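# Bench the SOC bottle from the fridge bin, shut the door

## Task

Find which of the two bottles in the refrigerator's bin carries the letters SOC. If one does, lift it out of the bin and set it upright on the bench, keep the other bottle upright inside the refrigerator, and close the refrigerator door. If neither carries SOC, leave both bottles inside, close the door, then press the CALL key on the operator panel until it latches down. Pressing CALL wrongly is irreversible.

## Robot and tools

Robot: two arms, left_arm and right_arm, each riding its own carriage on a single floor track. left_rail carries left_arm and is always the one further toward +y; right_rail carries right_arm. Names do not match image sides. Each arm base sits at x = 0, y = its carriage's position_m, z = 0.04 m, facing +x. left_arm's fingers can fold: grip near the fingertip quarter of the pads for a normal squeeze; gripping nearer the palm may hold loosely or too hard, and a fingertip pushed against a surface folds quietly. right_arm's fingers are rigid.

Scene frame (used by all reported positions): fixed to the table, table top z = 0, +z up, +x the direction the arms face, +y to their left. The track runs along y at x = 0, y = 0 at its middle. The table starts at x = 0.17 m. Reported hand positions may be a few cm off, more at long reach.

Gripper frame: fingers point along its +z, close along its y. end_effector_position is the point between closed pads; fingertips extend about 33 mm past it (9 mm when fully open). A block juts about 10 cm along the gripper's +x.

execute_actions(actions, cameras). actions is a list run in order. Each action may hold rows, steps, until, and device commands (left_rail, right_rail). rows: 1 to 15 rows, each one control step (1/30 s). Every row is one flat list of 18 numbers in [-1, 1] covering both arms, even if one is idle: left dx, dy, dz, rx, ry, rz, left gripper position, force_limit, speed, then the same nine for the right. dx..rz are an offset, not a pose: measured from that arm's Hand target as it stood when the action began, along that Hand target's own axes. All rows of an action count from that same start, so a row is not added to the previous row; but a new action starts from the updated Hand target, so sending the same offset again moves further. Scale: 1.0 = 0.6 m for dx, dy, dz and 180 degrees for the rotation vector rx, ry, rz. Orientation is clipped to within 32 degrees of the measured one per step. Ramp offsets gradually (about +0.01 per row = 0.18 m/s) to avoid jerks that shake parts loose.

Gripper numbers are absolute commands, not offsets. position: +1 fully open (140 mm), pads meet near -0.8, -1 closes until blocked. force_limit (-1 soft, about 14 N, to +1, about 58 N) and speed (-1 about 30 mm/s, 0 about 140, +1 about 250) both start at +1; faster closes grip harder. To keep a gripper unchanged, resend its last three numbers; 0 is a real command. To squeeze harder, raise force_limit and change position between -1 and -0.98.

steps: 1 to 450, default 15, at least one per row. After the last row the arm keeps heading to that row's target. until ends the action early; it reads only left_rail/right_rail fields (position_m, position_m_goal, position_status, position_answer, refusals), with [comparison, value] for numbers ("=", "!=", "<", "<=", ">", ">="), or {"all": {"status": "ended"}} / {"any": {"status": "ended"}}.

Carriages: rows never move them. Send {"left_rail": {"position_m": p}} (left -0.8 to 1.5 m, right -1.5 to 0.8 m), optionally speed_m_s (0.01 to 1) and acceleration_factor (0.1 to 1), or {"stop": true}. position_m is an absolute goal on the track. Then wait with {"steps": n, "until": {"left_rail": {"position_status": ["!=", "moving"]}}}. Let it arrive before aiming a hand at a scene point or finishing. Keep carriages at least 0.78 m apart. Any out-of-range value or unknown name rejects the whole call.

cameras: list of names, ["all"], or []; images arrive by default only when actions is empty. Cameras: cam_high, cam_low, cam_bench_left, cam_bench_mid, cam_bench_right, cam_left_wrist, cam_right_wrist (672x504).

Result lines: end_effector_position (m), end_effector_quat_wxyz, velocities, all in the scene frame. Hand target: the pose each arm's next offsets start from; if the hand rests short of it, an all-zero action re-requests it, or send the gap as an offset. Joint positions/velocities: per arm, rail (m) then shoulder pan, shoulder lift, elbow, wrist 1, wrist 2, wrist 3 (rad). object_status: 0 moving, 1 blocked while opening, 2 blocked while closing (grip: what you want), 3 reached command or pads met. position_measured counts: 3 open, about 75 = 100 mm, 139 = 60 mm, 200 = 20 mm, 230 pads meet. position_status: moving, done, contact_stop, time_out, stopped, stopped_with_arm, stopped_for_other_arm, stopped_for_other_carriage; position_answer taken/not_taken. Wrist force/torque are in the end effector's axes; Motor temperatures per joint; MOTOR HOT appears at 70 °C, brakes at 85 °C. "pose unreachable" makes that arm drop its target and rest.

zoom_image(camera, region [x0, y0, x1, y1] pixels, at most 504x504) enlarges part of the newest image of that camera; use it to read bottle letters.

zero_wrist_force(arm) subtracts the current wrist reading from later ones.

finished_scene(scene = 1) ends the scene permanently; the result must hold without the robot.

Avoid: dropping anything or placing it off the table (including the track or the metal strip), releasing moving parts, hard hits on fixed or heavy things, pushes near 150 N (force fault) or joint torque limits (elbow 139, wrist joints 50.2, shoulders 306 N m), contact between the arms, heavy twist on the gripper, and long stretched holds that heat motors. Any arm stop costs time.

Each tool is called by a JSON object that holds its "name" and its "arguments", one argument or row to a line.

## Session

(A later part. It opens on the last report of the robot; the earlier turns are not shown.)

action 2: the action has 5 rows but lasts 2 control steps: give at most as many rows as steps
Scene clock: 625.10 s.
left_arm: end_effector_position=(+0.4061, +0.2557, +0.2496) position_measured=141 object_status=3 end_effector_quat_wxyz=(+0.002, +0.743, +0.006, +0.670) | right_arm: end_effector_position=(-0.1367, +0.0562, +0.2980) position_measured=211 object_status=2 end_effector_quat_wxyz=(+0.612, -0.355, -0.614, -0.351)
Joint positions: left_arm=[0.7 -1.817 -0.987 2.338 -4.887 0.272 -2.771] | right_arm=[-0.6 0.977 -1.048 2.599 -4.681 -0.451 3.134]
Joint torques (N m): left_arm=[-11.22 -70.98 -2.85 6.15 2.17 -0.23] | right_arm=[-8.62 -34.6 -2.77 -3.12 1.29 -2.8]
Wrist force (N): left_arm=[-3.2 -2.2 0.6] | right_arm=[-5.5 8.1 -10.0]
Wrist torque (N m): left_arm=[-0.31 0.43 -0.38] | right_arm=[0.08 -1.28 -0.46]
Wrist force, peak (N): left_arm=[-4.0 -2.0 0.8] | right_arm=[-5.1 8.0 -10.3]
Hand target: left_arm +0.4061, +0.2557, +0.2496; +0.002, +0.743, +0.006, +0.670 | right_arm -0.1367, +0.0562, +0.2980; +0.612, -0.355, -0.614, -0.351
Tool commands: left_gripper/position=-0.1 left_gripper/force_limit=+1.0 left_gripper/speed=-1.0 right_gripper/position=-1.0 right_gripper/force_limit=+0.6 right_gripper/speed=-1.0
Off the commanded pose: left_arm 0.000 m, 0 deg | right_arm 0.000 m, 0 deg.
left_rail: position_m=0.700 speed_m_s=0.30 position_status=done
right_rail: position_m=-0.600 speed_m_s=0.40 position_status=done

{"name": "execute_actions", "arguments": {
  "actions": [
    {"rows":[[0,0,-0.01,0,0,0,-0.1,1,-1,0,0,0,0,0,0,-1,0.6,-1],[0,0,-0.03,0,0,0,-0.1,1,-1,0,0,0,0,0,0,-1,0.6,-1],[0,0,-0.06,0,0,0,-0.1,1,-1,0,0,0,0,0,0,-1,0.6,-1],[0,0,-0.1,0,0,0,-0.1,1,-1,0,0,0,0,0,0,-1,0.6,-1],[0,0,-0.15,0,0,0,-0.1,1,-1,0,0,0,0,0,0,-1,0.6,-1],[0,0,-0.2,0,0,0,-0.1,1,-1,0,0,0,0,0,0,-1,0.6,-1],[0,0,-0.3,0,0,0,-0.1,1,-1,0,0,0,0,0,0,-1,0.6,-1]],"steps":40},
    {"rows":[[0.02,-0.03,-0.08,0,0,0,-0.1,1,-1,0,0,0,0,0,0,-1,0.6,-1],[0.04,-0.06,-0.15,0,0,0,-0.1,1,-1,0,0,0,0,0,0,-1,0.6,-1],[0.055,-0.09,-0.21,0,0,0,-0.1,1,-1,0,0,0,0,0,0,-1,0.6,-1]],"steps":40},
    {"rows":[[0,0,0,0,0,0,-0.1,1,-1,0,-0.003,-0.005,0,0,0,-1,0.6,-1],[0,0,0,0,0,0,-0.1,1,-1,0,-0.006,-0.01,0,0,0,-1,0.6,-1],[0,0,0,0,0,0,-0.1,1,-1,0,-0.012,-0.02,0,0,0,-1,0.6,-1],[0,0,0,0,0,0,-0.1,1,-1,0,-0.018,-0.031,0,0,0,-1,0.6,-1],[0,0,0,0,0,0,-0.1,1,-1,0,-0.024,-0.042,0,0,0,-1,0.6,-1],[0,0,0,0,0,0,-0.1,1,-1,0,-0.0308,-0.0538,0,0,0,-1,0.6,-1]],"steps":20}
  ],
  "cameras": ["cam_high","cam_right_wrist","cam_left_wrist"]
}}

Scene clock: 633.60 s.
left_arm: end_effector_position=(+0.1047, +0.3083, +0.3135) position_measured=141 object_status=3 end_effector_quat_wxyz=(+0.002, +0.743, +0.006, +0.670) | right_arm: end_effector_position=(-0.1365, +0.0190, +0.2983) position_measured=211 object_status=2 end_effector_quat_wxyz=(+0.612, -0.355, -0.614, -0.351)
Joint positions: left_arm=[0.7 -2.497 -1.126 2.385 -4.529 0.936 -3.075] | right_arm=[-0.6 0.902 -1.046 2.674 -4.756 -0.377 3.131]
Joint torques (N m): left_arm=[-16.3 -72.3 -9.13 6.48 3.53 -1.46] | right_arm=[-11.67 -34.46 8.28 -7.82 6.25 3.09]
Motor temperatures (°C): left_arm=[30 30 28 37 29 37] | right_arm=[30 26 31 31 39 35]
Wrist force (N): left_arm=[-3.4 -2.2 0.8] | right_arm=[-11.8 11.8 -8.2]
Wrist torque (N m): left_arm=[-0.34 0.52 -0.15] | right_arm=[0.85 -1.40 -0.23]
Wrist force, peak (N): left_arm=[-8.0 1.2 12.9] | right_arm=[-26.0 34.3 -23.0]
Hand target: left_arm +0.1047, +0.3083, +0.3135; +0.002, +0.743, +0.006, +0.670 | right_arm -0.1365, +0.0190, +0.2982; +0.612, -0.355, -0.614, -0.351
Off the commanded pose: left_arm 0.000 m, 0 deg | right_arm 0.000 m, 0 deg.
left_rail: position_m=0.700 speed_m_s=0.30 position_status=done
right_rail: position_m=-0.600 speed_m_s=0.40 position_status=done
camera_calibration:
cam_left_wrist: T_world_to_cam=[[-0.0418122, -0.99518, -0.0886992, 0.341347], [-0.390224, 0.0979916, -0.91549, 0.297606], [0.91977, -0.00366608, -0.392441, 0.213091], [0, 0, 0, 1]] pos_world=[-0.0655891, 0.31132, 0.386358]
cam_right_wrist: T_world_to_cam=[[0.880797, 0.473468, 0.00500292, 0.118299], [0.16324, -0.293724, -0.941849, 0.313893], [-0.444466, 0.830394, -0.336, 0.209302], [0, 0, 0, 1]] pos_world=[-0.0624093, -0.137616, 0.365373]
Images, in order (width x height): cam_high 672x504, cam_left_wrist 672x504, cam_right_wrist 672x504.

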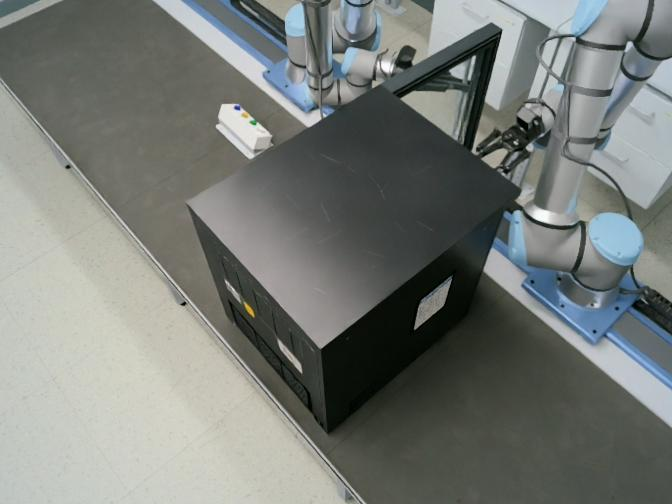

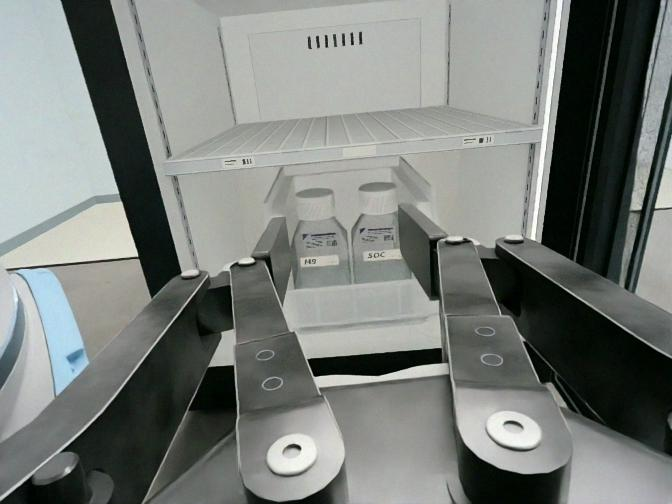

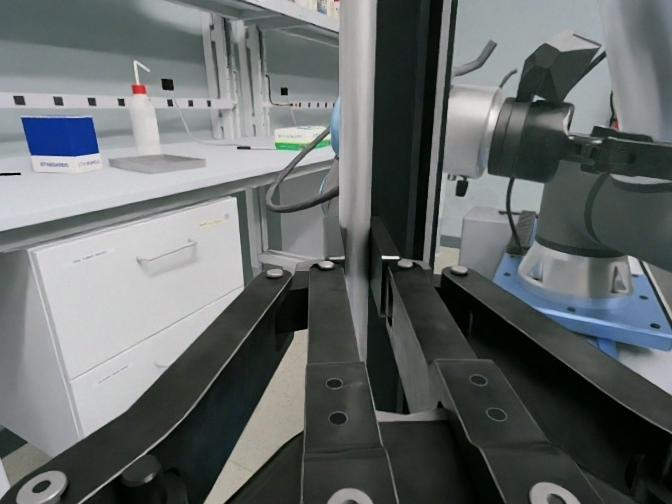

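{"name": "execute_actions", "arguments": {
  "actions": [
    {"rows":[[0,0,0,0,0,0,-0.1,1,-1,0,-0.002,-0.005,0,0,0,-1,0.6,-1],[0,0,0,0,0,0,-0.1,1,-1,0,-0.004,-0.011,0,0,0,-1,0.6,-1],[0,0,0,0,0,0,-0.1,1,-1,0,-0.0085,-0.022,0,0,0,-1,0.6,-1],[0,0,0,0,0,0,-0.1,1,-1,0,-0.013,-0.034,0,0,0,-1,0.6,-1],[0,0,0,0,0,0,-0.1,1,-1,0,-0.017,-0.046,0,0,0,-1,0.6,-1],[0,0,0,0,0,0,-0.1,1,-1,0,-0.0213,-0.0589,0,0,0,-1,0.6,-1]],"steps":20},
    {"left_rail":{"position_m":0.95,"speed_m_s":0.3},"steps":100,"until":{"left_rail":{"position_status":["!=","moving"]}}}
  ]
}}

Scene clock: 638.63 s.
left_arm: end_effector_position=(+0.1047, +0.5583, +0.3135) position_measured=141 object_status=3 end_effector_quat_wxyz=(+0.002, +0.743, +0.006, +0.670) | right_arm: end_effector_position=(-0.1298, -0.0180, +0.2985) position_measured=211 object_status=2 end_effector_quat_wxyz=(+0.612, -0.355, -0.614, -0.351)
Joint positions: left_arm=[0.95 -2.497 -1.126 2.385 -4.529 0.936 -3.075] | right_arm=[-0.6 0.786 -1.028 2.751 -4.844 -0.26 3.125]
Joint torques (N m): left_arm=[-11.23 -68.1 -16.13 3.97 1.43 -1.78] | right_arm=[-72.32 -18.4 -26.92 5.32 -28.97 3.22]
Wrist force (N): left_arm=[-3.3 -1.9 0.8] | right_arm=[3.5 -82.6 27.2]
Wrist torque (N m): left_arm=[-0.28 0.50 -0.15] | right_arm=[0.33 -1.21 -0.49]
Wrist force, peak (N): left_arm=[-3.6 -3.6 0.8] | right_arm=[3.6 -82.8 26.8]
Hand target: left_arm +0.1047, +0.5583, +0.3135; +0.002, +0.743, +0.006, +0.670 | right_arm -0.1298, -0.0180, +0.2985; +0.612, -0.355, -0.614, -0.351
Off the commanded pose: left_arm 0.000 m, 0 deg | right_arm 0.000 m, 0 deg.
left_rail: position_m=0.950 speed_m_s=0.30 position_status=done
right_rail: position_m=-0.600 speed_m_s=0.40 position_status=done

{"name": "execute_actions", "arguments": {
  "actions": [
    {"rows":[[0,0.02,0,0,0,0,-0.1,1,-1,0,-0.002,0.001,0,0,0,-1,0.6,-1],[0,0.06,0.002,0,-0.003,0,-0.1,1,-1,0,-0.0043,0.0025,0,0,0,-1,0.6,-1],[-0.005,0.12,0.006,0,-0.008,0,-0.1,1,-1,0,-0.0043,0.0025,0,0,0,-1,0.6,-1],[-0.01,0.2,0.012,0,-0.016,0,-0.1,1,-1,0,-0.0043,0.0025,0,0,0,-1,0.6,-1],[-0.013,0.28,0.018,0,-0.022,0,-0.1,1,-1,0,-0.0043,0.0025,0,0,0,-1,0.6,-1],[-0.016,0.36,0.023,0,-0.028,0,-0.1,1,-1,0,-0.0043,0.0025,0,0,0,-1,0.6,-1],[-0.02,0.43,0.027,0,-0.0333,0,-0.1,1,-1,0,-0.0043,0.0025,0,0,0,-1,0.6,-1]],"steps":45},
    {"rows":[[0.001,0.005,0.015,0,0,0,-0.1,1,-1,0,0,0,0,0,0,-1,0.6,-1],[0.003,0.014,0.05,0,0,0,-0.1,1,-1,0,0,0,0,0,0,-1,0.6,-1],[0.007,0.027,0.1,0,0,0,-0.1,1,-1,0,0,0,0,0,0,-1,0.6,-1],[0.012,0.045,0.17,0,0,0,-0.1,1,-1,0,0,0,0,0,0,-1,0.6,-1],[0.016,0.06,0.23,0,0,0,-0.1,1,-1,0,0,0,0,0,0,-1,0.6,-1],[0.02,0.0767,0.2837,0,0,0,-0.1,1,-1,0,0,0,0,0,0,-1,0.6,-1]],"steps":45}
  ],
  "cameras": ["cam_left_wrist","cam_right_wrist","cam_high"]
}}

Scene clock: 653.40 s.
left_arm: end_effector_position=(+0.2907, +0.2552, +0.2796) position_measured=141 object_status=3 end_effector_quat_wxyz=(+0.002, +0.777, +0.006, +0.630) | right_arm: end_effector_position=(-0.1328, -0.0180, +0.2985) position_measured=211 object_status=2 end_effector_quat_wxyz=(+0.612, -0.355, -0.614, -0.351)
Joint positions: left_arm=[0.95 -1.884 -0.89 1.786 -4.632 0.378 -2.592] | right_arm=[-0.6 0.795 -1.028 2.752 -4.846 -0.27 3.125]
Joint torques (N m): left_arm=[7.8 -72.49 -34.39 -0.32 -5.52 1.66] | right_arm=[33.83 -56.06 14.27 -7.21 9.97 3.26]
Wrist force (N): left_arm=[-4.0 -2.2 1.0] | right_arm=[-9.4 23.2 -13.7]
Wrist torque (N m): left_arm=[-0.35 0.63 -0.33] | right_arm=[0.27 -1.36 -0.54]
Wrist force, peak (N): left_arm=[-4.8 -10.4 0.6] | right_arm=[3.8 -83.1 26.9]
Hand target: left_arm +0.2907, +0.2552, +0.2796; +0.002, +0.777, +0.006, +0.630 | right_arm -0.1328, -0.0180, +0.2985; +0.612, -0.355, -0.614, -0.351
Off the commanded pose: left_arm 0.000 m, 0 deg | right_arm 0.000 m, 0 deg.
left_rail: position_m=0.950 speed_m_s=0.30 position_status=done
right_rail: position_m=-0.600 speed_m_s=0.40 position_status=done
camera_calibration:
cam_left_wrist: T_world_to_cam=[[-0.0518718, -0.995195, -0.0830412, 0.294584], [-0.483547, 0.0977848, -0.869839, 0.358831], [0.87378, -0.00496582, -0.486296, 0.0685003], [0, 0, 0, 1]] pos_world=[0.128938, 0.258421, 0.369899]
cam_right_wrist: T_world_to_cam=[[0.880836, 0.473395, 0.00503261, 0.1324], [0.163247, -0.293738, -0.941843, 0.302618], [-0.444386, 0.830431, -0.336015, 0.241717], [0, 0, 0, 1]] pos_world=[-0.0586091, -0.174516, 0.365573]
Images, in order (width x height): cam_high 672x504, cam_left_wrist 672x504, cam_right_wrist 672x504.

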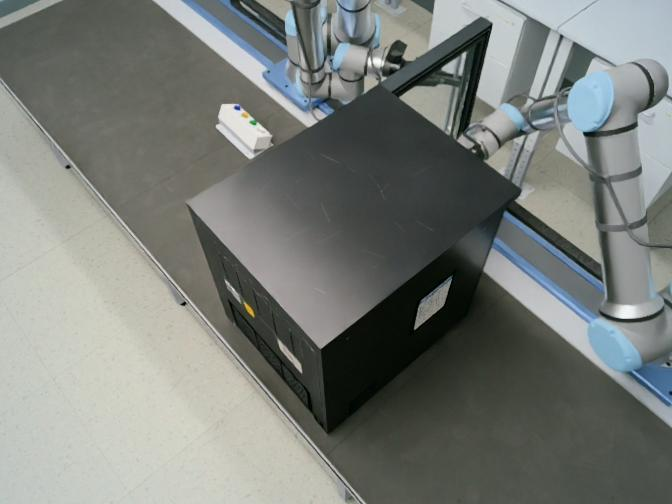

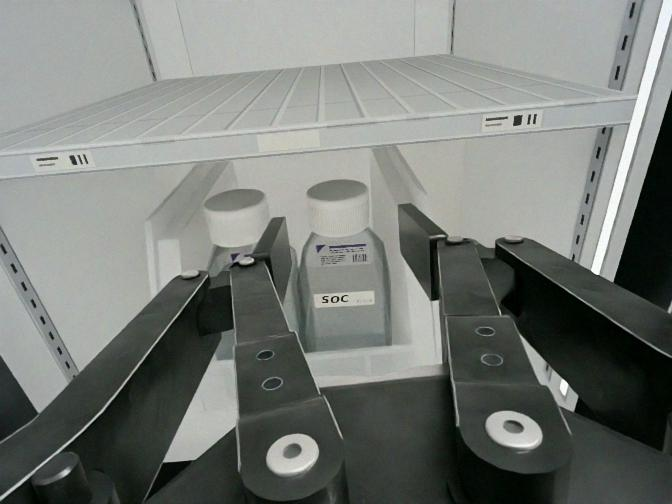

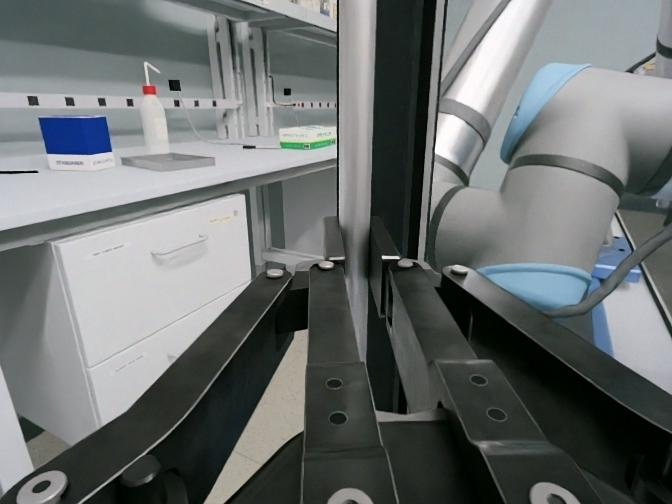

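{"name": "execute_actions", "arguments": {
  "actions": [
    {"rows":[[0,0,0.008,0,0,0,-0.1,1,-1,0,0.001,0,0,0,0,-1,0.6,-1],[-0.001,0,0.02,0,0,0,-0.1,1,-1,0,0.001,0,0,0,0,-1,0.6,-1],[-0.002,0,0.04,0,0,0,-0.1,1,-1,0,0.001,0,0,0,0,-1,0.6,-1],[-0.003,0,0.065,0,0,0,-0.1,1,-1,0,0.001,0,0,0,0,-1,0.6,-1],[-0.0035,0.0005,0.09,0,0,0,-0.1,1,-1,0,0.001,0,0,0,0,-1,0.6,-1],[-0.004,0.001,0.115,0,0,0,-0.1,1,-1,0,0.001,0,0,0,0,-1,0.6,-1],[-0.0045,0.0012,0.135,0,0,0,-0.1,1,-1,0,0.001,0,0,0,0,-1,0.6,-1]],"steps":25}
  ],
  "cameras": ["cam_left_wrist","cam_right_wrist"]
}}

Scene clock: 657.47 s.
left_arm: end_effector_position=(+0.3694, +0.2548, +0.2602) position_measured=141 object_status=3 end_effector_quat_wxyz=(+0.002, +0.777, +0.006, +0.630) | right_arm: end_effector_position=(-0.1323, -0.0177, +0.2985) position_measured=211 object_status=2 end_effector_quat_wxyz=(+0.612, -0.355, -0.614, -0.351)
Joint positions: left_arm=[0.95 -1.771 -0.866 1.744 -4.824 0.291 -2.37] | right_arm=[-0.6 0.794 -1.028 2.751 -4.845 -0.269 3.125]
Joint torques (N m): left_arm=[10.46 -109.65 -33.69 0.44 -6.57 1.63] | right_arm=[-14.92 -63.36 -0.56 1.23 0.31 -1.59]
Wrist force (N): left_arm=[-3.8 -2.1 1.2] | right_arm=[-9.3 4.1 -6.6]
Wrist torque (N m): left_arm=[-0.31 0.58 -0.33] | right_arm=[0.18 -1.34 -0.55]
Wrist force, peak (N): left_arm=[-3.9 -2.9 5.8] | right_arm=[-9.1 23.5 -13.9]
Hand target: left_arm +0.3694, +0.2548, +0.2603; +0.002, +0.777, +0.006, +0.630 | right_arm -0.1323, -0.0177, +0.2985; +0.612, -0.355, -0.614, -0.351
Off the commanded pose: left_arm 0.000 m, 0 deg | right_arm 0.000 m, 0 deg.
left_rail: position_m=0.950 speed_m_s=0.30 position_status=done
right_rail: position_m=-0.600 speed_m_s=0.40 position_status=done
camera_calibration:
cam_left_wrist: T_world_to_cam=[[-0.0518718, -0.995195, -0.0830412, 0.296658], [-0.483547, 0.0977848, -0.869839, 0.38005], [0.87378, -0.00496582, -0.486296, -0.00970231], [0, 0, 0, 1]] pos_world=[0.207638, 0.258021, 0.350499]
cam_right_wrist: T_world_to_cam=[[0.880797, 0.473468, 0.00500292, 0.131839], [0.16324, -0.293724, -0.941849, 0.302629], [-0.444466, 0.830394, -0.336, 0.241673], [0, 0, 0, 1]] pos_world=[-0.0581093, -0.174216, 0.365573]
Images, in order (width x height): cam_left_wrist 672x504, cam_right_wrist 672x504.

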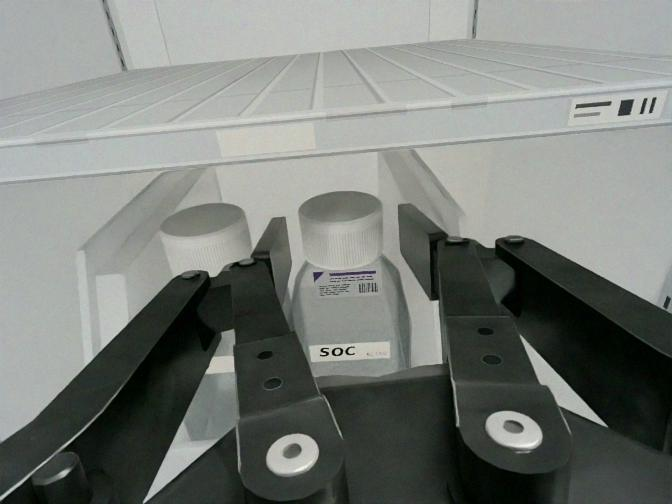

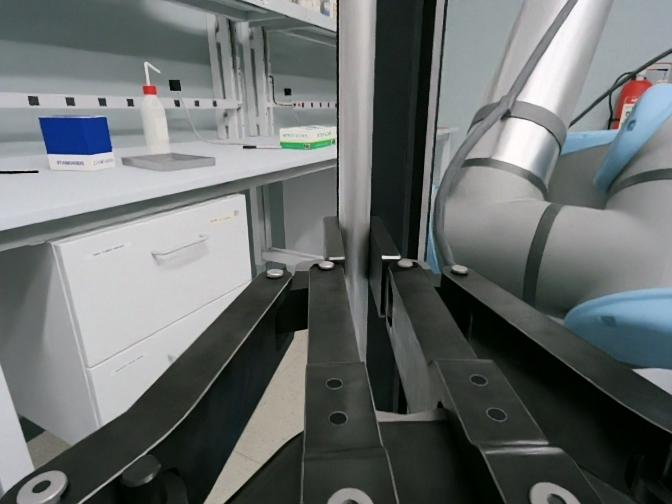

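{"name": "execute_actions", "arguments": {
  "actions": [
    {"rows":[[0,0,0.008,0,0,0,-0.1,1,-1,0,0,0,0,0,0,-1,0.6,-1],[-0.0003,0,0.018,0,0,0,-0.1,1,-1,0,0,0,0,0,0,-1,0.6,-1],[-0.0006,0,0.028,0,0,0,-0.1,1,-1,0,0,0,0,0,0,-1,0.6,-1],[-0.001,0,0.036,0,0,0,-0.1,1,-1,0,0,0,0,0,0,-1,0.6,-1],[-0.001,0,0.042,0,0,0,-0.1,1,-1,0,0,0,0,0,0,-1,0.6,-1]],"steps":20}
  ],
  "cameras": ["cam_left_wrist","cam_right_wrist"]
}}

Scene clock: 661.87 s.
left_arm: end_effector_position=(+0.3939, +0.2549, +0.2544) position_measured=141 object_status=3 end_effector_quat_wxyz=(+0.002, +0.777, +0.006, +0.630) | right_arm: end_effector_position=(-0.1323, -0.0177, +0.2985) position_measured=211 object_status=2 end_effector_quat_wxyz=(+0.612, -0.355, -0.614, -0.351)
Joint positions: left_arm=[0.95 -1.736 -0.859 1.724 -4.903 0.267 -2.273] | right_arm=[-0.6 0.794 -1.028 2.751 -4.845 -0.269 3.125]
Joint torques (N m): left_arm=[11.8 -113.17 -34.13 0.05 -6.4 1.56] | right_arm=[-16.19 -64.67 -0.58 1.43 -0.04 -2.8]
Wrist force (N): left_arm=[-3.8 -2.2 0.7] | right_arm=[-8.3 3.9 -6.7]
Wrist torque (N m): left_arm=[-0.35 0.59 -0.33] | right_arm=[0.23 -1.49 -0.55]
Wrist force, peak (N): left_arm=[-4.0 -2.1 2.9] | right_arm=[-9.4 3.4 -7.2]
Hand target: left_arm +0.3939, +0.2549, +0.2545; +0.002, +0.777, +0.006, +0.630 | right_arm -0.1323, -0.0177, +0.2985; +0.612, -0.355, -0.614, -0.351
Off the commanded pose: left_arm 0.000 m, 0 deg | right_arm 0.000 m, 0 deg.
left_rail: position_m=0.950 speed_m_s=0.30 position_status=done
right_rail: position_m=-0.600 speed_m_s=0.40 position_status=done
camera_calibration:
cam_left_wrist: T_world_to_cam=[[-0.0519201, -0.995185, -0.0831277, 0.297585], [-0.483542, 0.0978838, -0.869831, 0.386813], [0.87378, -0.00496596, -0.486296, -0.0339297], [0, 0, 0, 1]] pos_world=[0.232138, 0.258121, 0.344699]
cam_right_wrist: T_world_to_cam=[[0.880836, 0.473395, 0.00503261, 0.131818], [0.163247, -0.293738, -0.941843, 0.302625], [-0.444386, 0.830431, -0.336015, 0.24169], [0, 0, 0, 1]] pos_world=[-0.0581091, -0.174216, 0.365573]
Images, in order (width x height): cam_left_wrist 672x504, cam_right_wrist 672x504.

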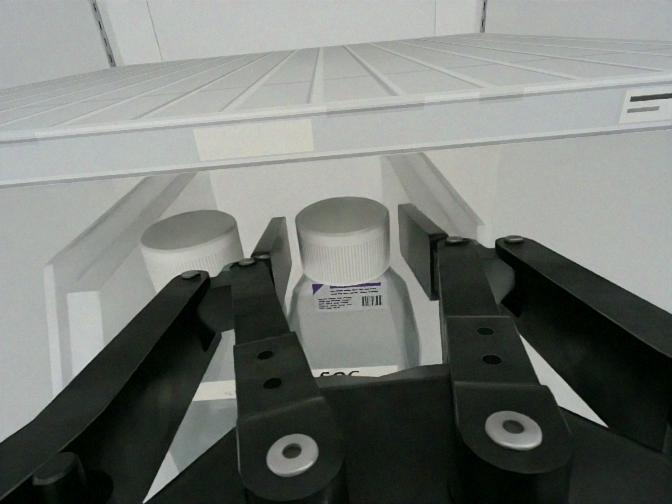

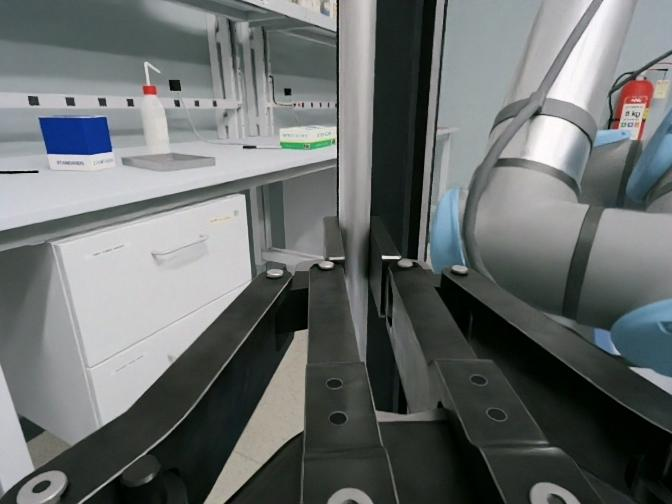

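{"name": "execute_actions", "arguments": {
  "actions": [
    {"rows":[[0,0,0.005,0,0,0,-0.1,1,-1,0,0,0,0,0,0,-1,0.6,-1],[-0.0003,0,0.01,0,0,0,-0.1,1,-1,0,0,0,0,0,0,-1,0.6,-1],[-0.0005,0,0.017,0,0,0,-0.1,1,-1,0,0,0,0,0,0,-1,0.6,-1]],"steps":15},
    {"rows":[[0,0,0,0,0,0,-1,1,-1,0,0,0,0,0,0,-1,0.6,-1]],"steps":60}
  ],
  "cameras": ["cam_left_wrist"]
}}

Scene clock: 666.63 s.
left_arm: end_effector_position=(+0.4038, +0.2549, +0.2521) position_measured=162 object_status=2 end_effector_quat_wxyz=(+0.002, +0.777, +0.006, +0.630) | right_arm: end_effector_position=(-0.1323, -0.0177, +0.2985) position_measured=211 object_status=2 end_effector_quat_wxyz=(+0.612, -0.355, -0.614, -0.351)
Joint positions: left_arm=[0.95 -1.721 -0.857 1.715 -4.939 0.259 -2.229] | right_arm=[-0.6 0.794 -1.028 2.751 -4.845 -0.269 3.125]
Joint torques (N m): left_arm=[7.67 -99.03 -32.9 1.44 -4.99 0.42] | right_arm=[-15.2 -63.78 -0.09 1.24 -0.23 -2.97]
Wrist force (N): left_arm=[-1.4 -2.6 -0.8] | right_arm=[-9.0 3.5 -6.5]
Wrist torque (N m): left_arm=[-0.13 0.64 -0.04] | right_arm=[0.11 -1.43 -0.55]
Wrist force, peak (N): left_arm=[-3.9 -2.4 2.0] | right_arm=[-10.0 3.7 -7.1]
Hand target: left_arm +0.4038, +0.2549, +0.2521; +0.002, +0.777, +0.006, +0.630 | right_arm -0.1323, -0.0177, +0.2985; +0.612, -0.355, -0.614, -0.351
Off the commanded pose: left_arm 0.000 m, 0 deg | right_arm 0.000 m, 0 deg.
left_rail: position_m=0.950 speed_m_s=0.30 position_status=done
right_rail: position_m=-0.600 speed_m_s=0.40 position_status=done
camera_calibration:
cam_left_wrist: T_world_to_cam=[[-0.0518718, -0.995195, -0.0830412, 0.29796], [-0.483547, 0.0977848, -0.869839, 0.389532], [0.87378, -0.00496582, -0.486296, -0.043747], [0, 0, 0, 1]] pos_world=[0.242038, 0.258221, 0.342299]
Images, in order (width x height): cam_left_wrist 672x504.

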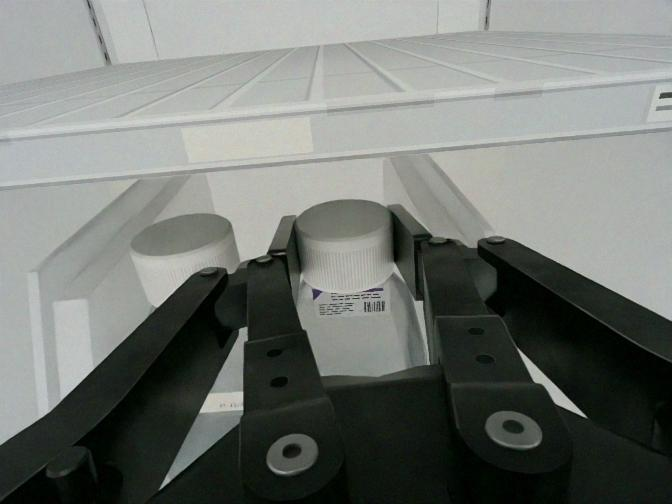

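{"name": "execute_actions", "arguments": {
  "actions": [
    {"rows":[[0.003,0,-0.0006,0,0,0,-1,1,-1,0,0,0,0,0,0,-1,0.6,-1],[0.008,0,-0.0017,0,0,0,-1,1,-1,0,0,0,0,0,0,-1,0.6,-1],[0.014,0,-0.003,0,0,0,-1,1,-1,0,0,0,0,0,0,-1,0.6,-1],[0.02,0,-0.0042,0,0,0,-1,1,-1,0,0,0,0,0,0,-1,0.6,-1],[0.025,0,-0.0053,0,0,0,-1,1,-1,0,0,0,0,0,0,-1,0.6,-1],[0.0277,0,-0.0059,0,0,0,-1,1,-1,0,0,0,0,0,0,-1,0.6,-1]],"steps":20},
    {"rows":[[-0.0003,0,-0.002,0,0.003,0,-1,1,-1,0,0,0,0,0,0,-1,0.6,-1],[-0.001,0,-0.006,0,0.008,0,-1,1,-1,0,0,0,0,0,0,-1,0.6,-1],[-0.0018,0,-0.011,0,0.015,0,-1,1,-1,0,0,0,0,0,0,-1,0.6,-1],[-0.0026,0,-0.017,0,0.023,0,-1,1,-1,0,0,0,0,0,0,-1,0.6,-1],[-0.0036,0,-0.023,0,0.032,0,-1,1,-1,0,0,0,0,0,0,-1,0.6,-1],[-0.0047,0,-0.03,0,0.041,0,-1,1,-1,0,0,0,0,0,0,-1,0.6,-1],[-0.0057,0,-0.036,0,0.05,0,-1,1,-1,0,0,0,0,0,0,-1,0.6,-1],[-0.0067,0,-0.043,0,0.059,0,-1,1,-1,0,0,0,0,0,0,-1,0.6,-1],[-0.0076,0,-0.049,0,0.067,0,-1,1,-1,0,0,0,0,0,0,-1,0.6,-1],[-0.0085,0,-0.054,0,0.074,0,-1,1,-1,0,0,0,0,0,0,-1,0.6,-1],[-0.009,0,-0.058,0,0.08,0,-1,1,-1,0,0,0,0,0,0,-1,0.6,-1],[-0.0095,0,-0.0607,0,0.0833,0,-1,1,-1,0,0,0,0,0,0,-1,0.6,-1]],"steps":20}
  ],
  "cameras": ["cam_left_wrist","cam_right_wrist"]
}}

Scene clock: 702.37 s.
left_arm: end_effector_position=(+0.3669, +0.2538, +0.2705) position_measured=162 object_status=2 end_effector_quat_wxyz=(+0.005, +0.709, -0.003, +0.705) | right_arm: end_effector_position=(-0.1323, -0.0177, +0.2985) position_measured=211 object_status=2 end_effector_quat_wxyz=(+0.612, -0.355, -0.614, -0.351)
Joint positions: left_arm=[0.95 -1.787 -0.812 1.927 -4.279 0.205 -3.122] | right_arm=[-0.6 0.794 -1.028 2.751 -4.845 -0.269 3.125]
Joint torques (N m): left_arm=[9.56 -73.16 -13.9 5.22 3.83 -1.73] | right_arm=[-11.18 -62.22 1.8 1.09 0 -2.76]
Wrist force (N): left_arm=[-7.1 -1.9 0.6] | right_arm=[-8.3 3.8 -6.7]
Wrist torque (N m): left_arm=[-0.22 0.37 -0.14] | right_arm=[0.20 -1.41 -0.56]
Wrist force, peak (N): left_arm=[-8.9 -1.8 1.8] | right_arm=[-9.5 3.9 -7.4]
Hand target: left_arm +0.3670, +0.2549, +0.2710; +0.001, +0.688, +0.006, +0.726 | right_arm -0.1323, -0.0177, +0.2985; +0.612, -0.355, -0.614, -0.351
Off the commanded pose: left_arm 0.001 m, 4 deg | right_arm 0.000 m, 0 deg.
left_rail: position_m=0.950 speed_m_s=0.30 position_status=done
right_rail: position_m=-0.600 speed_m_s=0.40 position_status=done
camera_calibration:
cam_left_wrist: T_world_to_cam=[[-0.049608, -0.993665, -0.100838, 0.300025], [-0.296279, 0.111059, -0.948623, 0.337105], [0.953812, -0.0171831, -0.299911, -0.079149], [0, 0, 0, 1]] pos_world=[0.190254, 0.259326, 0.326302]
cam_right_wrist: T_world_to_cam=[[0.880836, 0.473395, 0.00503261, 0.131818], [0.163247, -0.293738, -0.941843, 0.302625], [-0.444386, 0.830431, -0.336015, 0.24169], [0, 0, 0, 1]] pos_world=[-0.0581091, -0.174216, 0.365573]
Images, in order (width x height): cam_left_wrist 672x504, cam_right_wrist 672x504.

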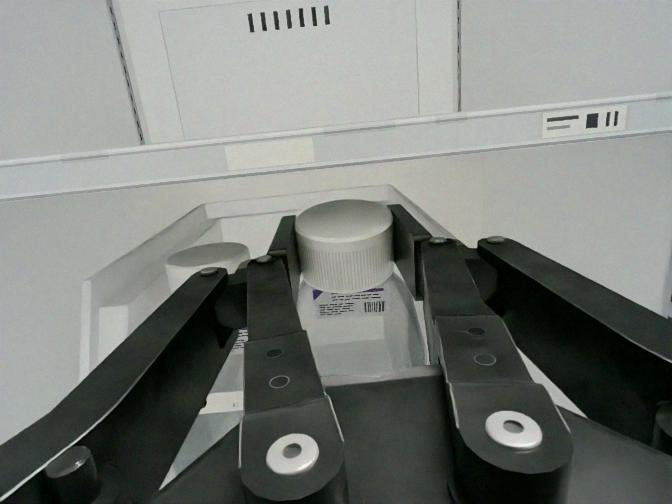

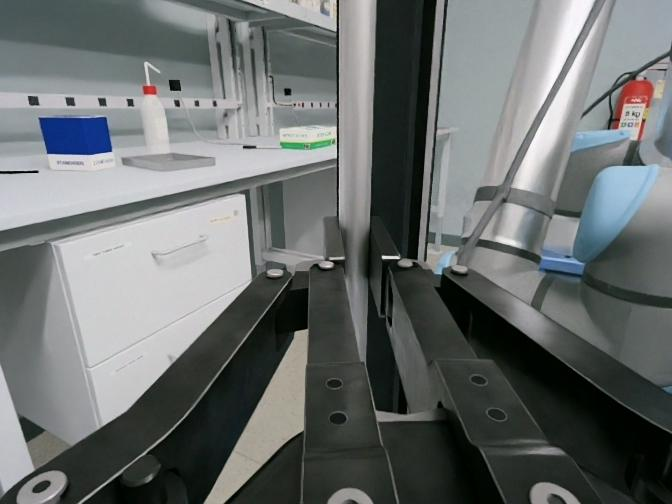

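{"name": "execute_actions", "arguments": {
  "actions": [
    {"rows":[[0.0003,0,-0.003,0,0.004,0,-1,1,-1,0,0,0,0,0,0,-1,0.6,-1],[0.001,0,-0.008,0,0.011,0,-1,1,-1,0,0,0,0,0,0,-1,0.6,-1],[0.0019,0,-0.014,0,0.019,0,-1,1,-1,0,0,0,0,0,0,-1,0.6,-1],[0.0029,0,-0.02,0,0.028,0,-1,1,-1,0,0,0,0,0,0,-1,0.6,-1],[0.0039,0,-0.027,0,0.037,0,-1,1,-1,0,0,0,0,0,0,-1,0.6,-1],[0.0049,0,-0.034,0,0.047,0,-1,1,-1,0,0,0,0,0,0,-1,0.6,-1],[0.006,0,-0.041,0,0.057,0,-1,1,-1,0,0,0,0,0,0,-1,0.6,-1],[0.007,0,-0.048,0,0.067,0,-1,1,-1,0,0,0,0,0,0,-1,0.6,-1],[0.0079,0,-0.055,0,0.076,0,-1,1,-1,0,0,0,0,0,0,-1,0.6,-1],[0.0087,0,-0.0605,0,0.0833,0,-1,1,-1,0,0,0,0,0,0,-1,0.6,-1]],"steps":35}
  ],
  "cameras": ["cam_left_wrist","cam_right_wrist"]
}}

Scene clock: 707.30 s.
left_arm: end_effector_position=(+0.3305, +0.2547, +0.2742) position_measured=162 object_status=2 end_effector_quat_wxyz=(+0.000, +0.587, +0.006, +0.809) | right_arm: end_effector_position=(-0.1323, -0.0177, +0.2985) position_measured=211 object_status=2 end_effector_quat_wxyz=(+0.612, -0.355, -0.614, -0.351)
Joint positions: left_arm=[0.95 -1.813 -0.774 2.091 -3.542 0.401 -4.029] | right_arm=[-0.6 0.794 -1.028 2.751 -4.845 -0.269 3.125]
Joint torques (N m): left_arm=[9.65 -108.92 -8.02 0.36 7.49 -1.92] | right_arm=[-10.72 -61.2 2.51 1.1 0.14 -2.64]
Wrist force (N): left_arm=[-7.0 -2.2 -1.3] | right_arm=[-8.4 3.7 -6.6]
Wrist torque (N m): left_arm=[-0.19 0.26 -0.18] | right_arm=[0.19 -1.40 -0.54]
Wrist force, peak (N): left_arm=[-10.8 -6.0 3.7] | right_arm=[-9.1 4.3 -6.7]
Hand target: left_arm +0.3305, +0.2547, +0.2743; +0.000, +0.587, +0.006, +0.809 | right_arm -0.1323, -0.0177, +0.2985; +0.612, -0.355, -0.614, -0.351
Off the commanded pose: left_arm 0.000 m, 0 deg | right_arm 0.000 m, 0 deg.
left_rail: position_m=0.950 speed_m_s=0.30 position_status=done
right_rail: position_m=-0.600 speed_m_s=0.40 position_status=done
camera_calibration:
cam_left_wrist: T_world_to_cam=[[0.00257167, -0.994997, -0.0998702, 0.282282], [0.015293, 0.099898, -0.99488, 0.242309], [0.99988, 0.0010312, 0.0154734, -0.149598], [0, 0, 0, 1]] pos_world=[0.145149, 0.256818, 0.271574]
cam_right_wrist: T_world_to_cam=[[0.880836, 0.473395, 0.00503261, 0.131818], [0.163247, -0.293738, -0.941843, 0.302625], [-0.444386, 0.830431, -0.336015, 0.24169], [0, 0, 0, 1]] pos_world=[-0.0581091, -0.174216, 0.365573]
Images, in order (width x height): cam_left_wrist 672x504, cam_right_wrist 672x504.

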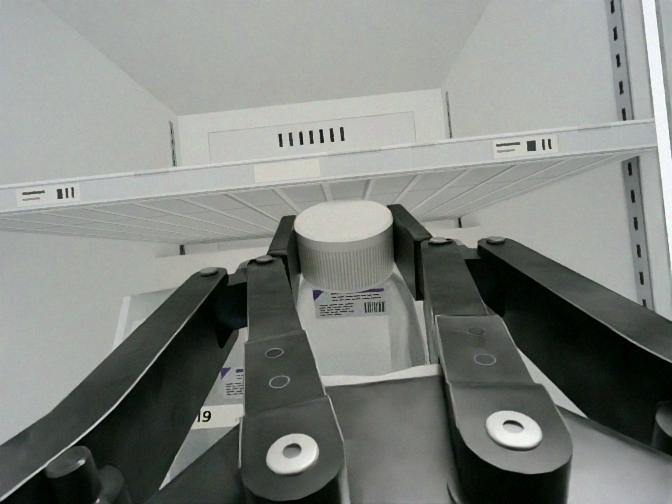

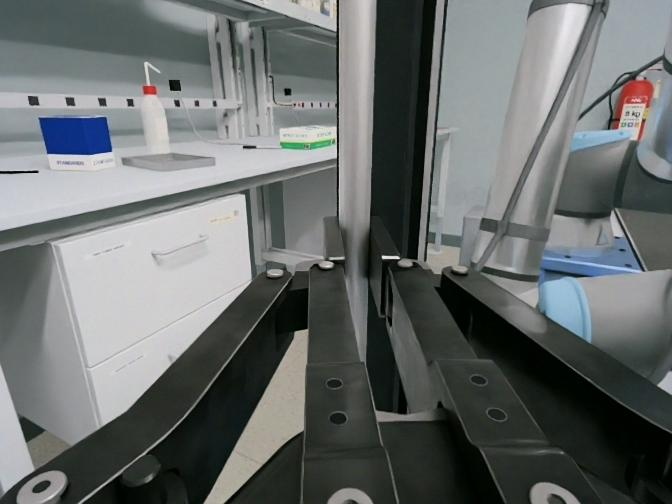

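{"name": "execute_actions", "arguments": {
  "actions": [
    {"rows":[[0.002,0,-0.0035,0,0.001,0,-1,1,-1,0,0,0,0,0,0,-1,0.6,-1],[0.0055,0,-0.009,0,0.003,0,-1,1,-1,0,0,0,0,0,0,-1,0.6,-1],[0.009,0,-0.015,0,0.005,0,-1,1,-1,0,0,0,0,0,0,-1,0.6,-1],[0.0125,0,-0.0205,0,0.007,0,-1,1,-1,0,0,0,0,0,0,-1,0.6,-1],[0.0155,0,-0.0253,0,0.0083,0,-1,1,-1,0,0,0,0,0,0,-1,0.6,-1]],"steps":12},
    {"rows":[[0.004,0,-0.0045,0,0.0015,0,-1,1,-1,0,0,0,0,0,0,-1,0.6,-1],[0.0085,0,-0.009,0,0.0032,0,-1,1,-1,0,0,0,0,0,0,-1,0.6,-1],[0.013,0,-0.014,0,0.005,0,-1,1,-1,0,0,0,0,0,0,-1,0.6,-1],[0.0175,0,-0.019,0,0.0067,0,-1,1,-1,0,0,0,0,0,0,-1,0.6,-1],[0.0215,0,-0.023,0,0.0083,0,-1,1,-1,0,0,0,0,0,0,-1,0.6,-1]],"steps":20}
  ],
  "cameras": ["cam_left_wrist","cam_right_wrist"]
}}

Scene clock: 712.90 s.
left_arm: end_effector_position=(+0.2958, +0.2545, +0.2859) position_measured=162 object_status=2 end_effector_quat_wxyz=(+0.000, +0.566, +0.006, +0.824) | right_arm: end_effector_position=(-0.1323, -0.0177, +0.2985) position_measured=211 object_status=2 end_effector_quat_wxyz=(+0.612, -0.355, -0.614, -0.351)
Joint positions: left_arm=[0.95 -1.854 -0.766 2.09 -3.539 0.466 -4.023] | right_arm=[-0.6 0.794 -1.028 2.751 -4.845 -0.269 3.125]
Joint torques (N m): left_arm=[-16.46 -72.61 -21.49 1.28 7.04 1.71] | right_arm=[-9.4 -60.58 3.14 1.06 0.03 -2.48]
Wrist force (N): left_arm=[-6.9 -2.3 -1.4] | right_arm=[-8.6 3.6 -6.6]
Wrist torque (N m): left_arm=[-0.19 0.25 -0.40] | right_arm=[0.17 -1.36 -0.55]
Wrist force, peak (N): left_arm=[-7.9 -2.4 0.5] | right_arm=[-8.9 3.7 -7.0]
Hand target: left_arm +0.2958, +0.2545, +0.2859; +0.000, +0.566, +0.006, +0.824 | right_arm -0.1323, -0.0177, +0.2985; +0.612, -0.355, -0.614, -0.351
Off the commanded pose: left_arm 0.000 m, 0 deg | right_arm 0.000 m, 0 deg.
left_rail: position_m=0.950 speed_m_s=0.30 position_status=done
right_rail: position_m=-0.600 speed_m_s=0.40 position_status=done
camera_calibration:
cam_left_wrist: T_world_to_cam=[[0.0083894, -0.994966, -0.0998622, 0.281722], [0.0670664, 0.100201, -0.992704, 0.2385], [0.997713, 0.00163079, 0.0675694, -0.129602], [0, 0, 0, 1]] pos_world=[0.110947, 0.256618, 0.27365]
cam_right_wrist: T_world_to_cam=[[0.880836, 0.473395, 0.00503261, 0.131818], [0.163247, -0.293738, -0.941843, 0.302625], [-0.444386, 0.830431, -0.336015, 0.24169], [0, 0, 0, 1]] pos_world=[-0.0581091, -0.174216, 0.365573]
Images, in order (width x height): cam_left_wrist 672x504, cam_right_wrist 672x504.

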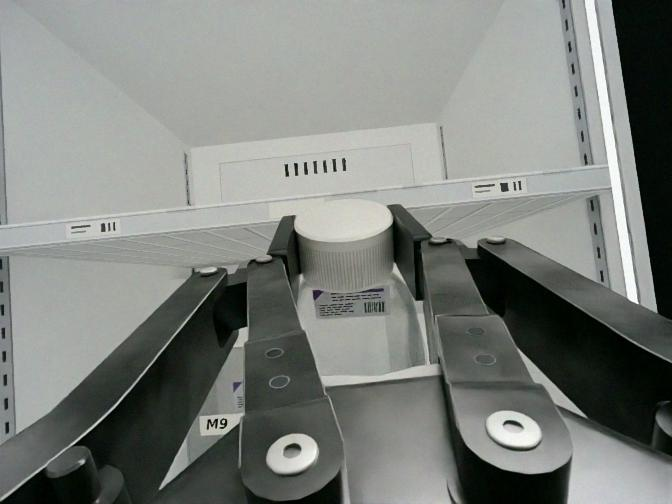

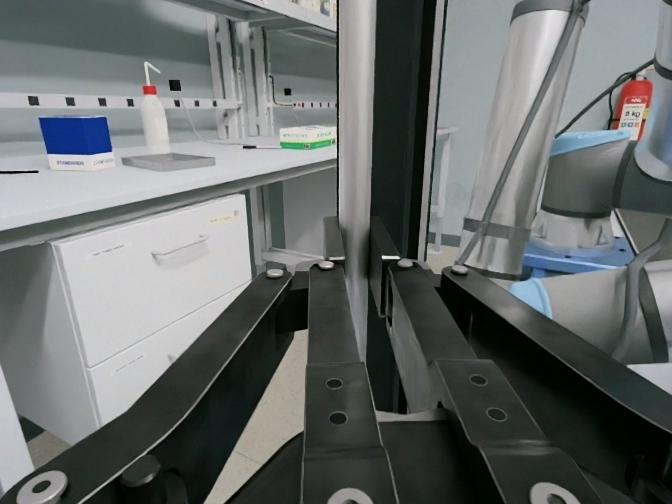

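{"name": "execute_actions", "arguments": {
  "actions": [
    {"rows":[[0.006,0,-0.0013,0,0,0,-1,1,-1,0,0,0,0,0,0,-1,0.6,-1],[0.014,0,-0.003,0,0,0,-1,1,-1,0,0,0,0,0,0,-1,0.6,-1],[0.023,0,-0.005,0,0,0,-1,1,-1,0,0,0,0,0,0,-1,0.6,-1],[0.033,0,-0.0072,0,0,0,-1,1,-1,0,0,0,0,0,0,-1,0.6,-1],[0.043,0,-0.0094,0,0,0,-1,1,-1,0,0,0,0,0,0,-1,0.6,-1],[0.053,0,-0.0115,0,0,0,-1,1,-1,0,0,0,0,0,0,-1,0.6,-1],[0.062,0,-0.0135,0,0,0,-1,1,-1,0,0,0,0,0,0,-1,0.6,-1],[0.07,0,-0.0152,0,0,0,-1,1,-1,0,0,0,0,0,0,-1,0.6,-1],[0.076,0,-0.0165,0,0,0,-1,1,-1,0,0,0,0,0,0,-1,0.6,-1],[0.0818,0,-0.0177,0,0,0,-1,1,-1,0,0,0,0,0,0,-1,0.6,-1]],"steps":25}
  ],
  "cameras": ["cam_left_wrist","cam_right_wrist","cam_bench_mid","cam_high"]
}}

Scene clock: 718.80 s.
left_arm: end_effector_position=(+0.2683, +0.2548, +0.3279) position_measured=162 object_status=2 end_effector_quat_wxyz=(+0.000, +0.566, +0.006, +0.824) | right_arm: end_effector_position=(-0.1323, -0.0177, +0.2985) position_measured=211 object_status=2 end_effector_quat_wxyz=(+0.612, -0.355, -0.614, -0.351)
Joint positions: left_arm=[0.95 -1.893 -0.83 2.092 -3.537 0.491 -3.957] | right_arm=[-0.6 0.794 -1.028 2.751 -4.845 -0.269 3.125]
Joint torques (N m): left_arm=[-16.53 -105.27 -26.24 1.39 7.19 2.13] | right_arm=[-7.05 -59.95 4.01 1.15 0.29 -2.25]
Wrist force (N): left_arm=[-6.7 -2.2 -1.2] | right_arm=[-8.7 3.7 -6.8]
Wrist torque (N m): left_arm=[-0.17 0.20 -0.42] | right_arm=[0.20 -1.39 -0.55]
Wrist force, peak (N): left_arm=[-9.8 -2.7 -1.1] | right_arm=[-9.4 3.6 -6.9]
Hand target: left_arm +0.2683, +0.2548, +0.3279; +0.000, +0.566, +0.006, +0.824 | right_arm -0.1323, -0.0177, +0.2985; +0.612, -0.355, -0.614, -0.351
Off the commanded pose: left_arm 0.000 m, 0 deg | right_arm 0.000 m, 0 deg.
left_rail: position_m=0.950 speed_m_s=0.30 position_status=done
right_rail: position_m=-0.600 speed_m_s=0.40 position_status=done
camera_calibration:
cam_left_wrist: T_world_to_cam=[[0.0083959, -0.994956, -0.099961, 0.286374], [0.0670651, 0.1003, -0.992694, 0.281989], [0.997713, 0.00163066, 0.067569, -0.105003], [0, 0, 0, 1]] pos_world=[0.0834468, 0.256818, 0.31565]
cam_right_wrist: T_world_to_cam=[[0.880836, 0.473395, 0.00503261, 0.131818], [0.163247, -0.293738, -0.941843, 0.302625], [-0.444386, 0.830431, -0.336015, 0.24169], [0, 0, 0, 1]] pos_world=[-0.0581091, -0.174216, 0.365573]
Images, in order (width x height): cam_high 672x504, cam_bench_mid 672x504, cam_left_wrist 672x504, cam_right_wrist 672x504.

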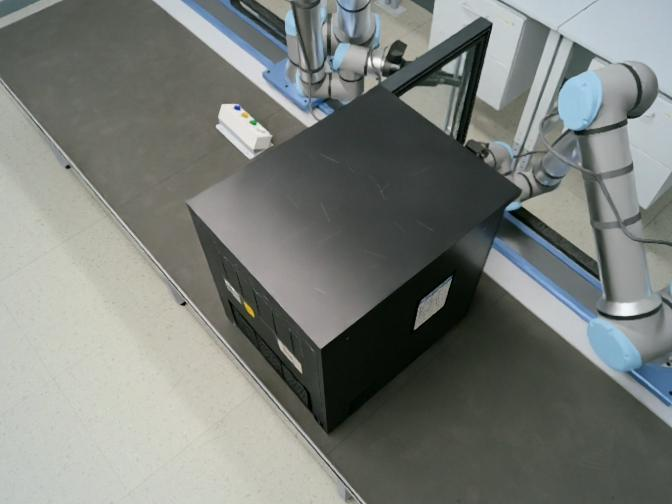

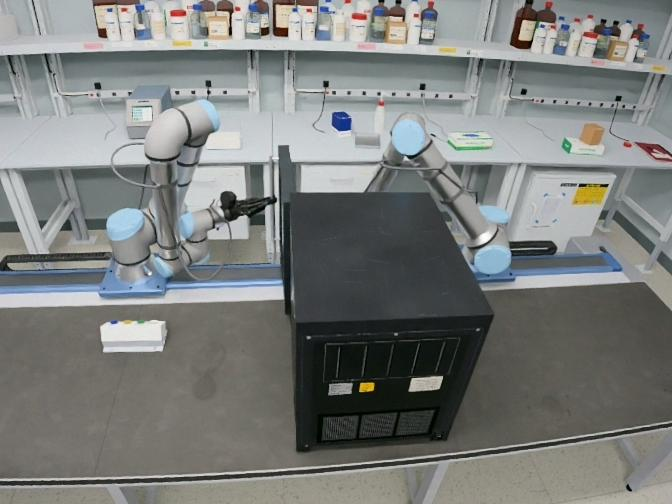

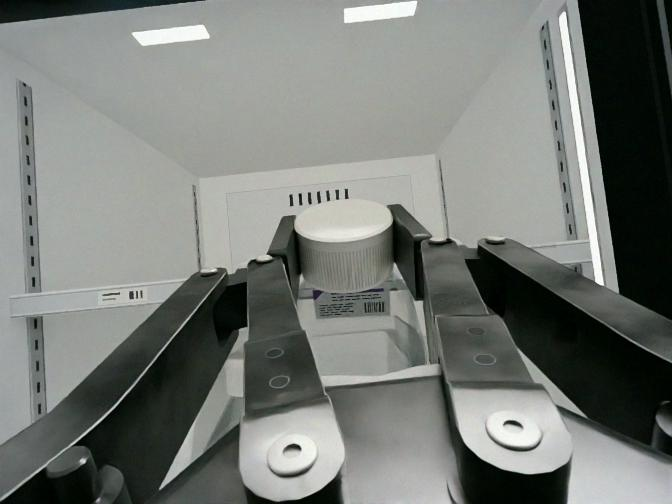

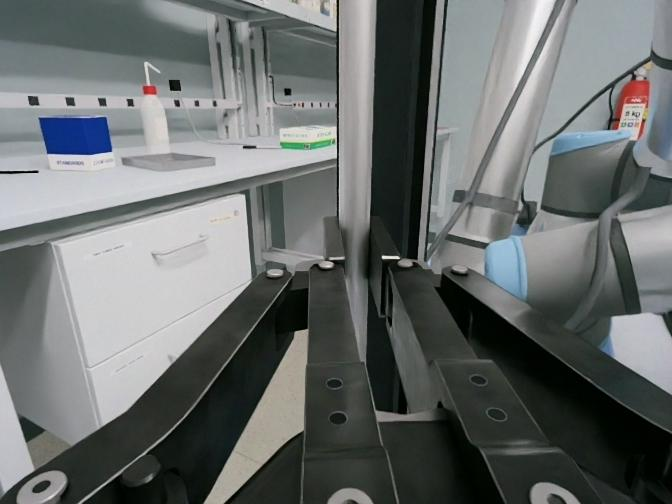

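{"name": "execute_actions", "arguments": {
  "actions": [
    {"rows":[[0.002,0,-0.005,0,0,0,-1,1,-1,0,0,0,0,0,0,-1,0.6,-1],[0.006,0,-0.015,0,0,0,-1,1,-1,0,0,0,0,0,0,-1,0.6,-1],[0.011,0,-0.029,0,0,0,-1,1,-1,0,0,0,0,0,0,-1,0.6,-1],[0.018,0,-0.046,0,0,0,-1,1,-1,0,0,0,0,0,0,-1,0.6,-1],[0.026,0,-0.068,0,0,0,-1,1,-1,0,0,0,0,0,0,-1,0.6,-1],[0.036,0,-0.093,0,0,0,-1,1,-1,0,0,0,0,0,0,-1,0.6,-1],[0.046,0,-0.12,0,0,0,-1,1,-1,0,0,0,0,0,0,-1,0.6,-1],[0.057,0,-0.148,0,0,0,-1,1,-1,0,0,0,0,0,0,-1,0.6,-1],[0.068,0,-0.177,0,0,0,-1,1,-1,0,0,0,0,0,0,-1,0.6,-1],[0.079,0,-0.206,0,0,0,-1,1,-1,0,0,0,0,0,0,-1,0.6,-1],[0.09,0,-0.234,0,0,0,-1,1,-1,0,0,0,0,0,0,-1,0.6,-1],[0.1,0,-0.26,0,0,0,-1,1,-1,0,0,0,0,0,0,-1,0.6,-1],[0.109,0,-0.283,0,0,0,-1,1,-1,0,0,0,0,0,0,-1,0.6,-1],[0.115,0,-0.3,0,0,0,-1,1,-1,0,0,0,0,0,0,-1,0.6,-1],[0.1195,0,-0.311,0,0,0,-1,1,-1,0,0,0,0,0,0,-1,0.6,-1]],"steps":40}
  ],
  "cameras": ["cam_left_wrist","cam_right_wrist","cam_bench_left","cam_high"]
}}

Scene clock: 730.40 s.
left_arm: end_effector_position=(+0.0684, +0.2534, +0.3278) position_measured=162 object_status=2 end_effector_quat_wxyz=(+0.000, +0.566, +0.006, +0.824) | right_arm: end_effector_position=(-0.1323, -0.0177, +0.2985) position_measured=211 object_status=2 end_effector_quat_wxyz=(+0.612, -0.355, -0.614, -0.351)
Joint positions: left_arm=[0.95 -2.15 -0.753 1.953 -3.736 0.683 -3.645] | right_arm=[-0.6 0.794 -1.028 2.751 -4.845 -0.269 3.125]
Joint torques (N m): left_arm=[-19.38 -77.33 -25.71 -4.19 6 1.44] | right_arm=[-5.01 -59.46 6.41 0.62 0.09 -2.1]
Wrist force (N): left_arm=[-6.8 -2.2 -1.4] | right_arm=[-8.7 3.6 -6.8]
Wrist torque (N m): left_arm=[-0.18 0.29 -0.44] | right_arm=[0.16 -1.35 -0.56]
Wrist force, peak (N): left_arm=[-8.4 -2.2 2.2] | right_arm=[-9.1 3.9 -7.4]
Hand target: left_arm +0.0684, +0.2534, +0.3278; +0.000, +0.566, +0.006, +0.824 | right_arm -0.1323, -0.0177, +0.2985; +0.612, -0.355, -0.614, -0.351
Off the commanded pose: left_arm 0.000 m, 0 deg | right_arm 0.000 m, 0 deg.
left_rail: position_m=0.950 speed_m_s=0.30 position_status=done
right_rail: position_m=-0.600 speed_m_s=0.40 position_status=done
camera_calibration:
cam_left_wrist: T_world_to_cam=[[0.0083894, -0.994966, -0.0998622, 0.28671], [0.0670664, 0.100201, -0.992704, 0.295356], [0.997713, 0.00163079, 0.0675694, 0.0944555], [0, 0, 0, 1]] pos_world=[-0.116453, 0.255518, 0.31545]
cam_right_wrist: T_world_to_cam=[[0.880836, 0.473395, 0.00503261, 0.131818], [0.163247, -0.293738, -0.941843, 0.302625], [-0.444386, 0.830431, -0.336015, 0.24169], [0, 0, 0, 1]] pos_world=[-0.0581091, -0.174216, 0.365573]
Images, in order (width x height): cam_high 672x504, cam_bench_left 672x504, cam_left_wrist 672x504, cam_right_wrist 672x504.

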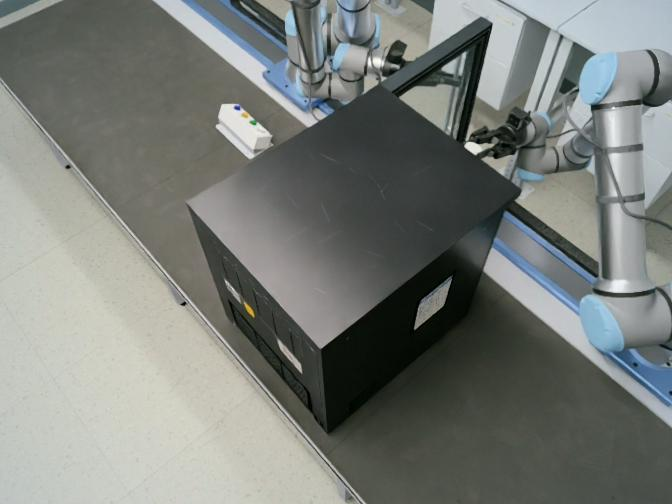

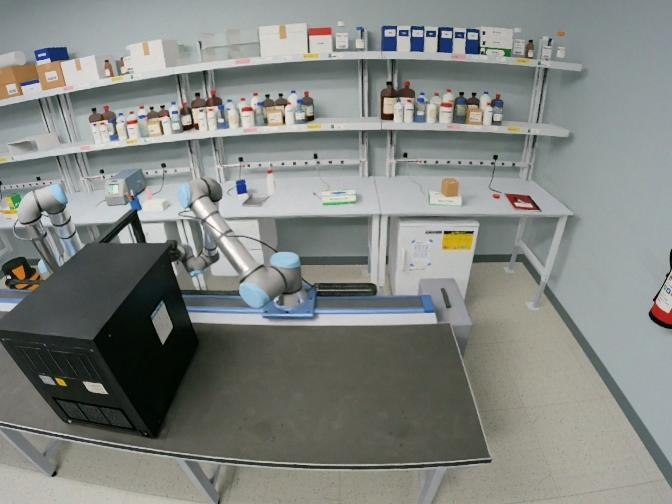

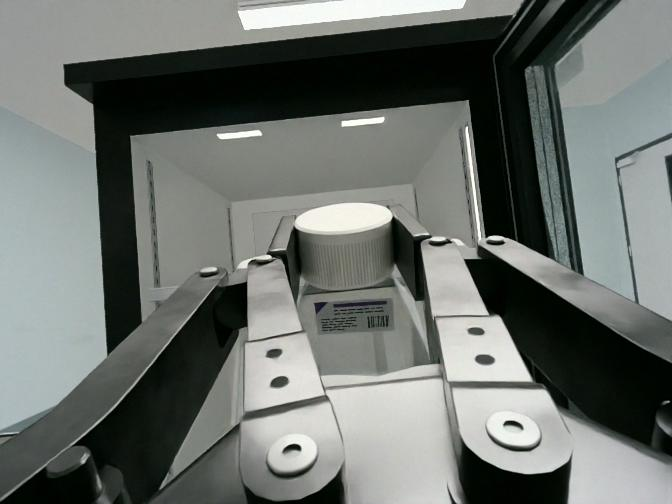

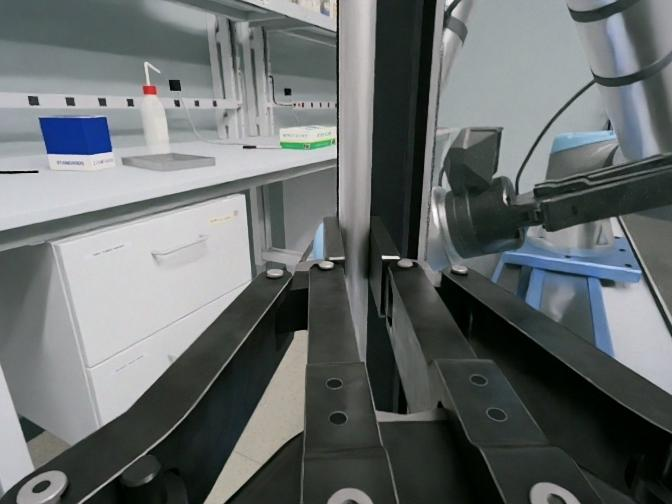

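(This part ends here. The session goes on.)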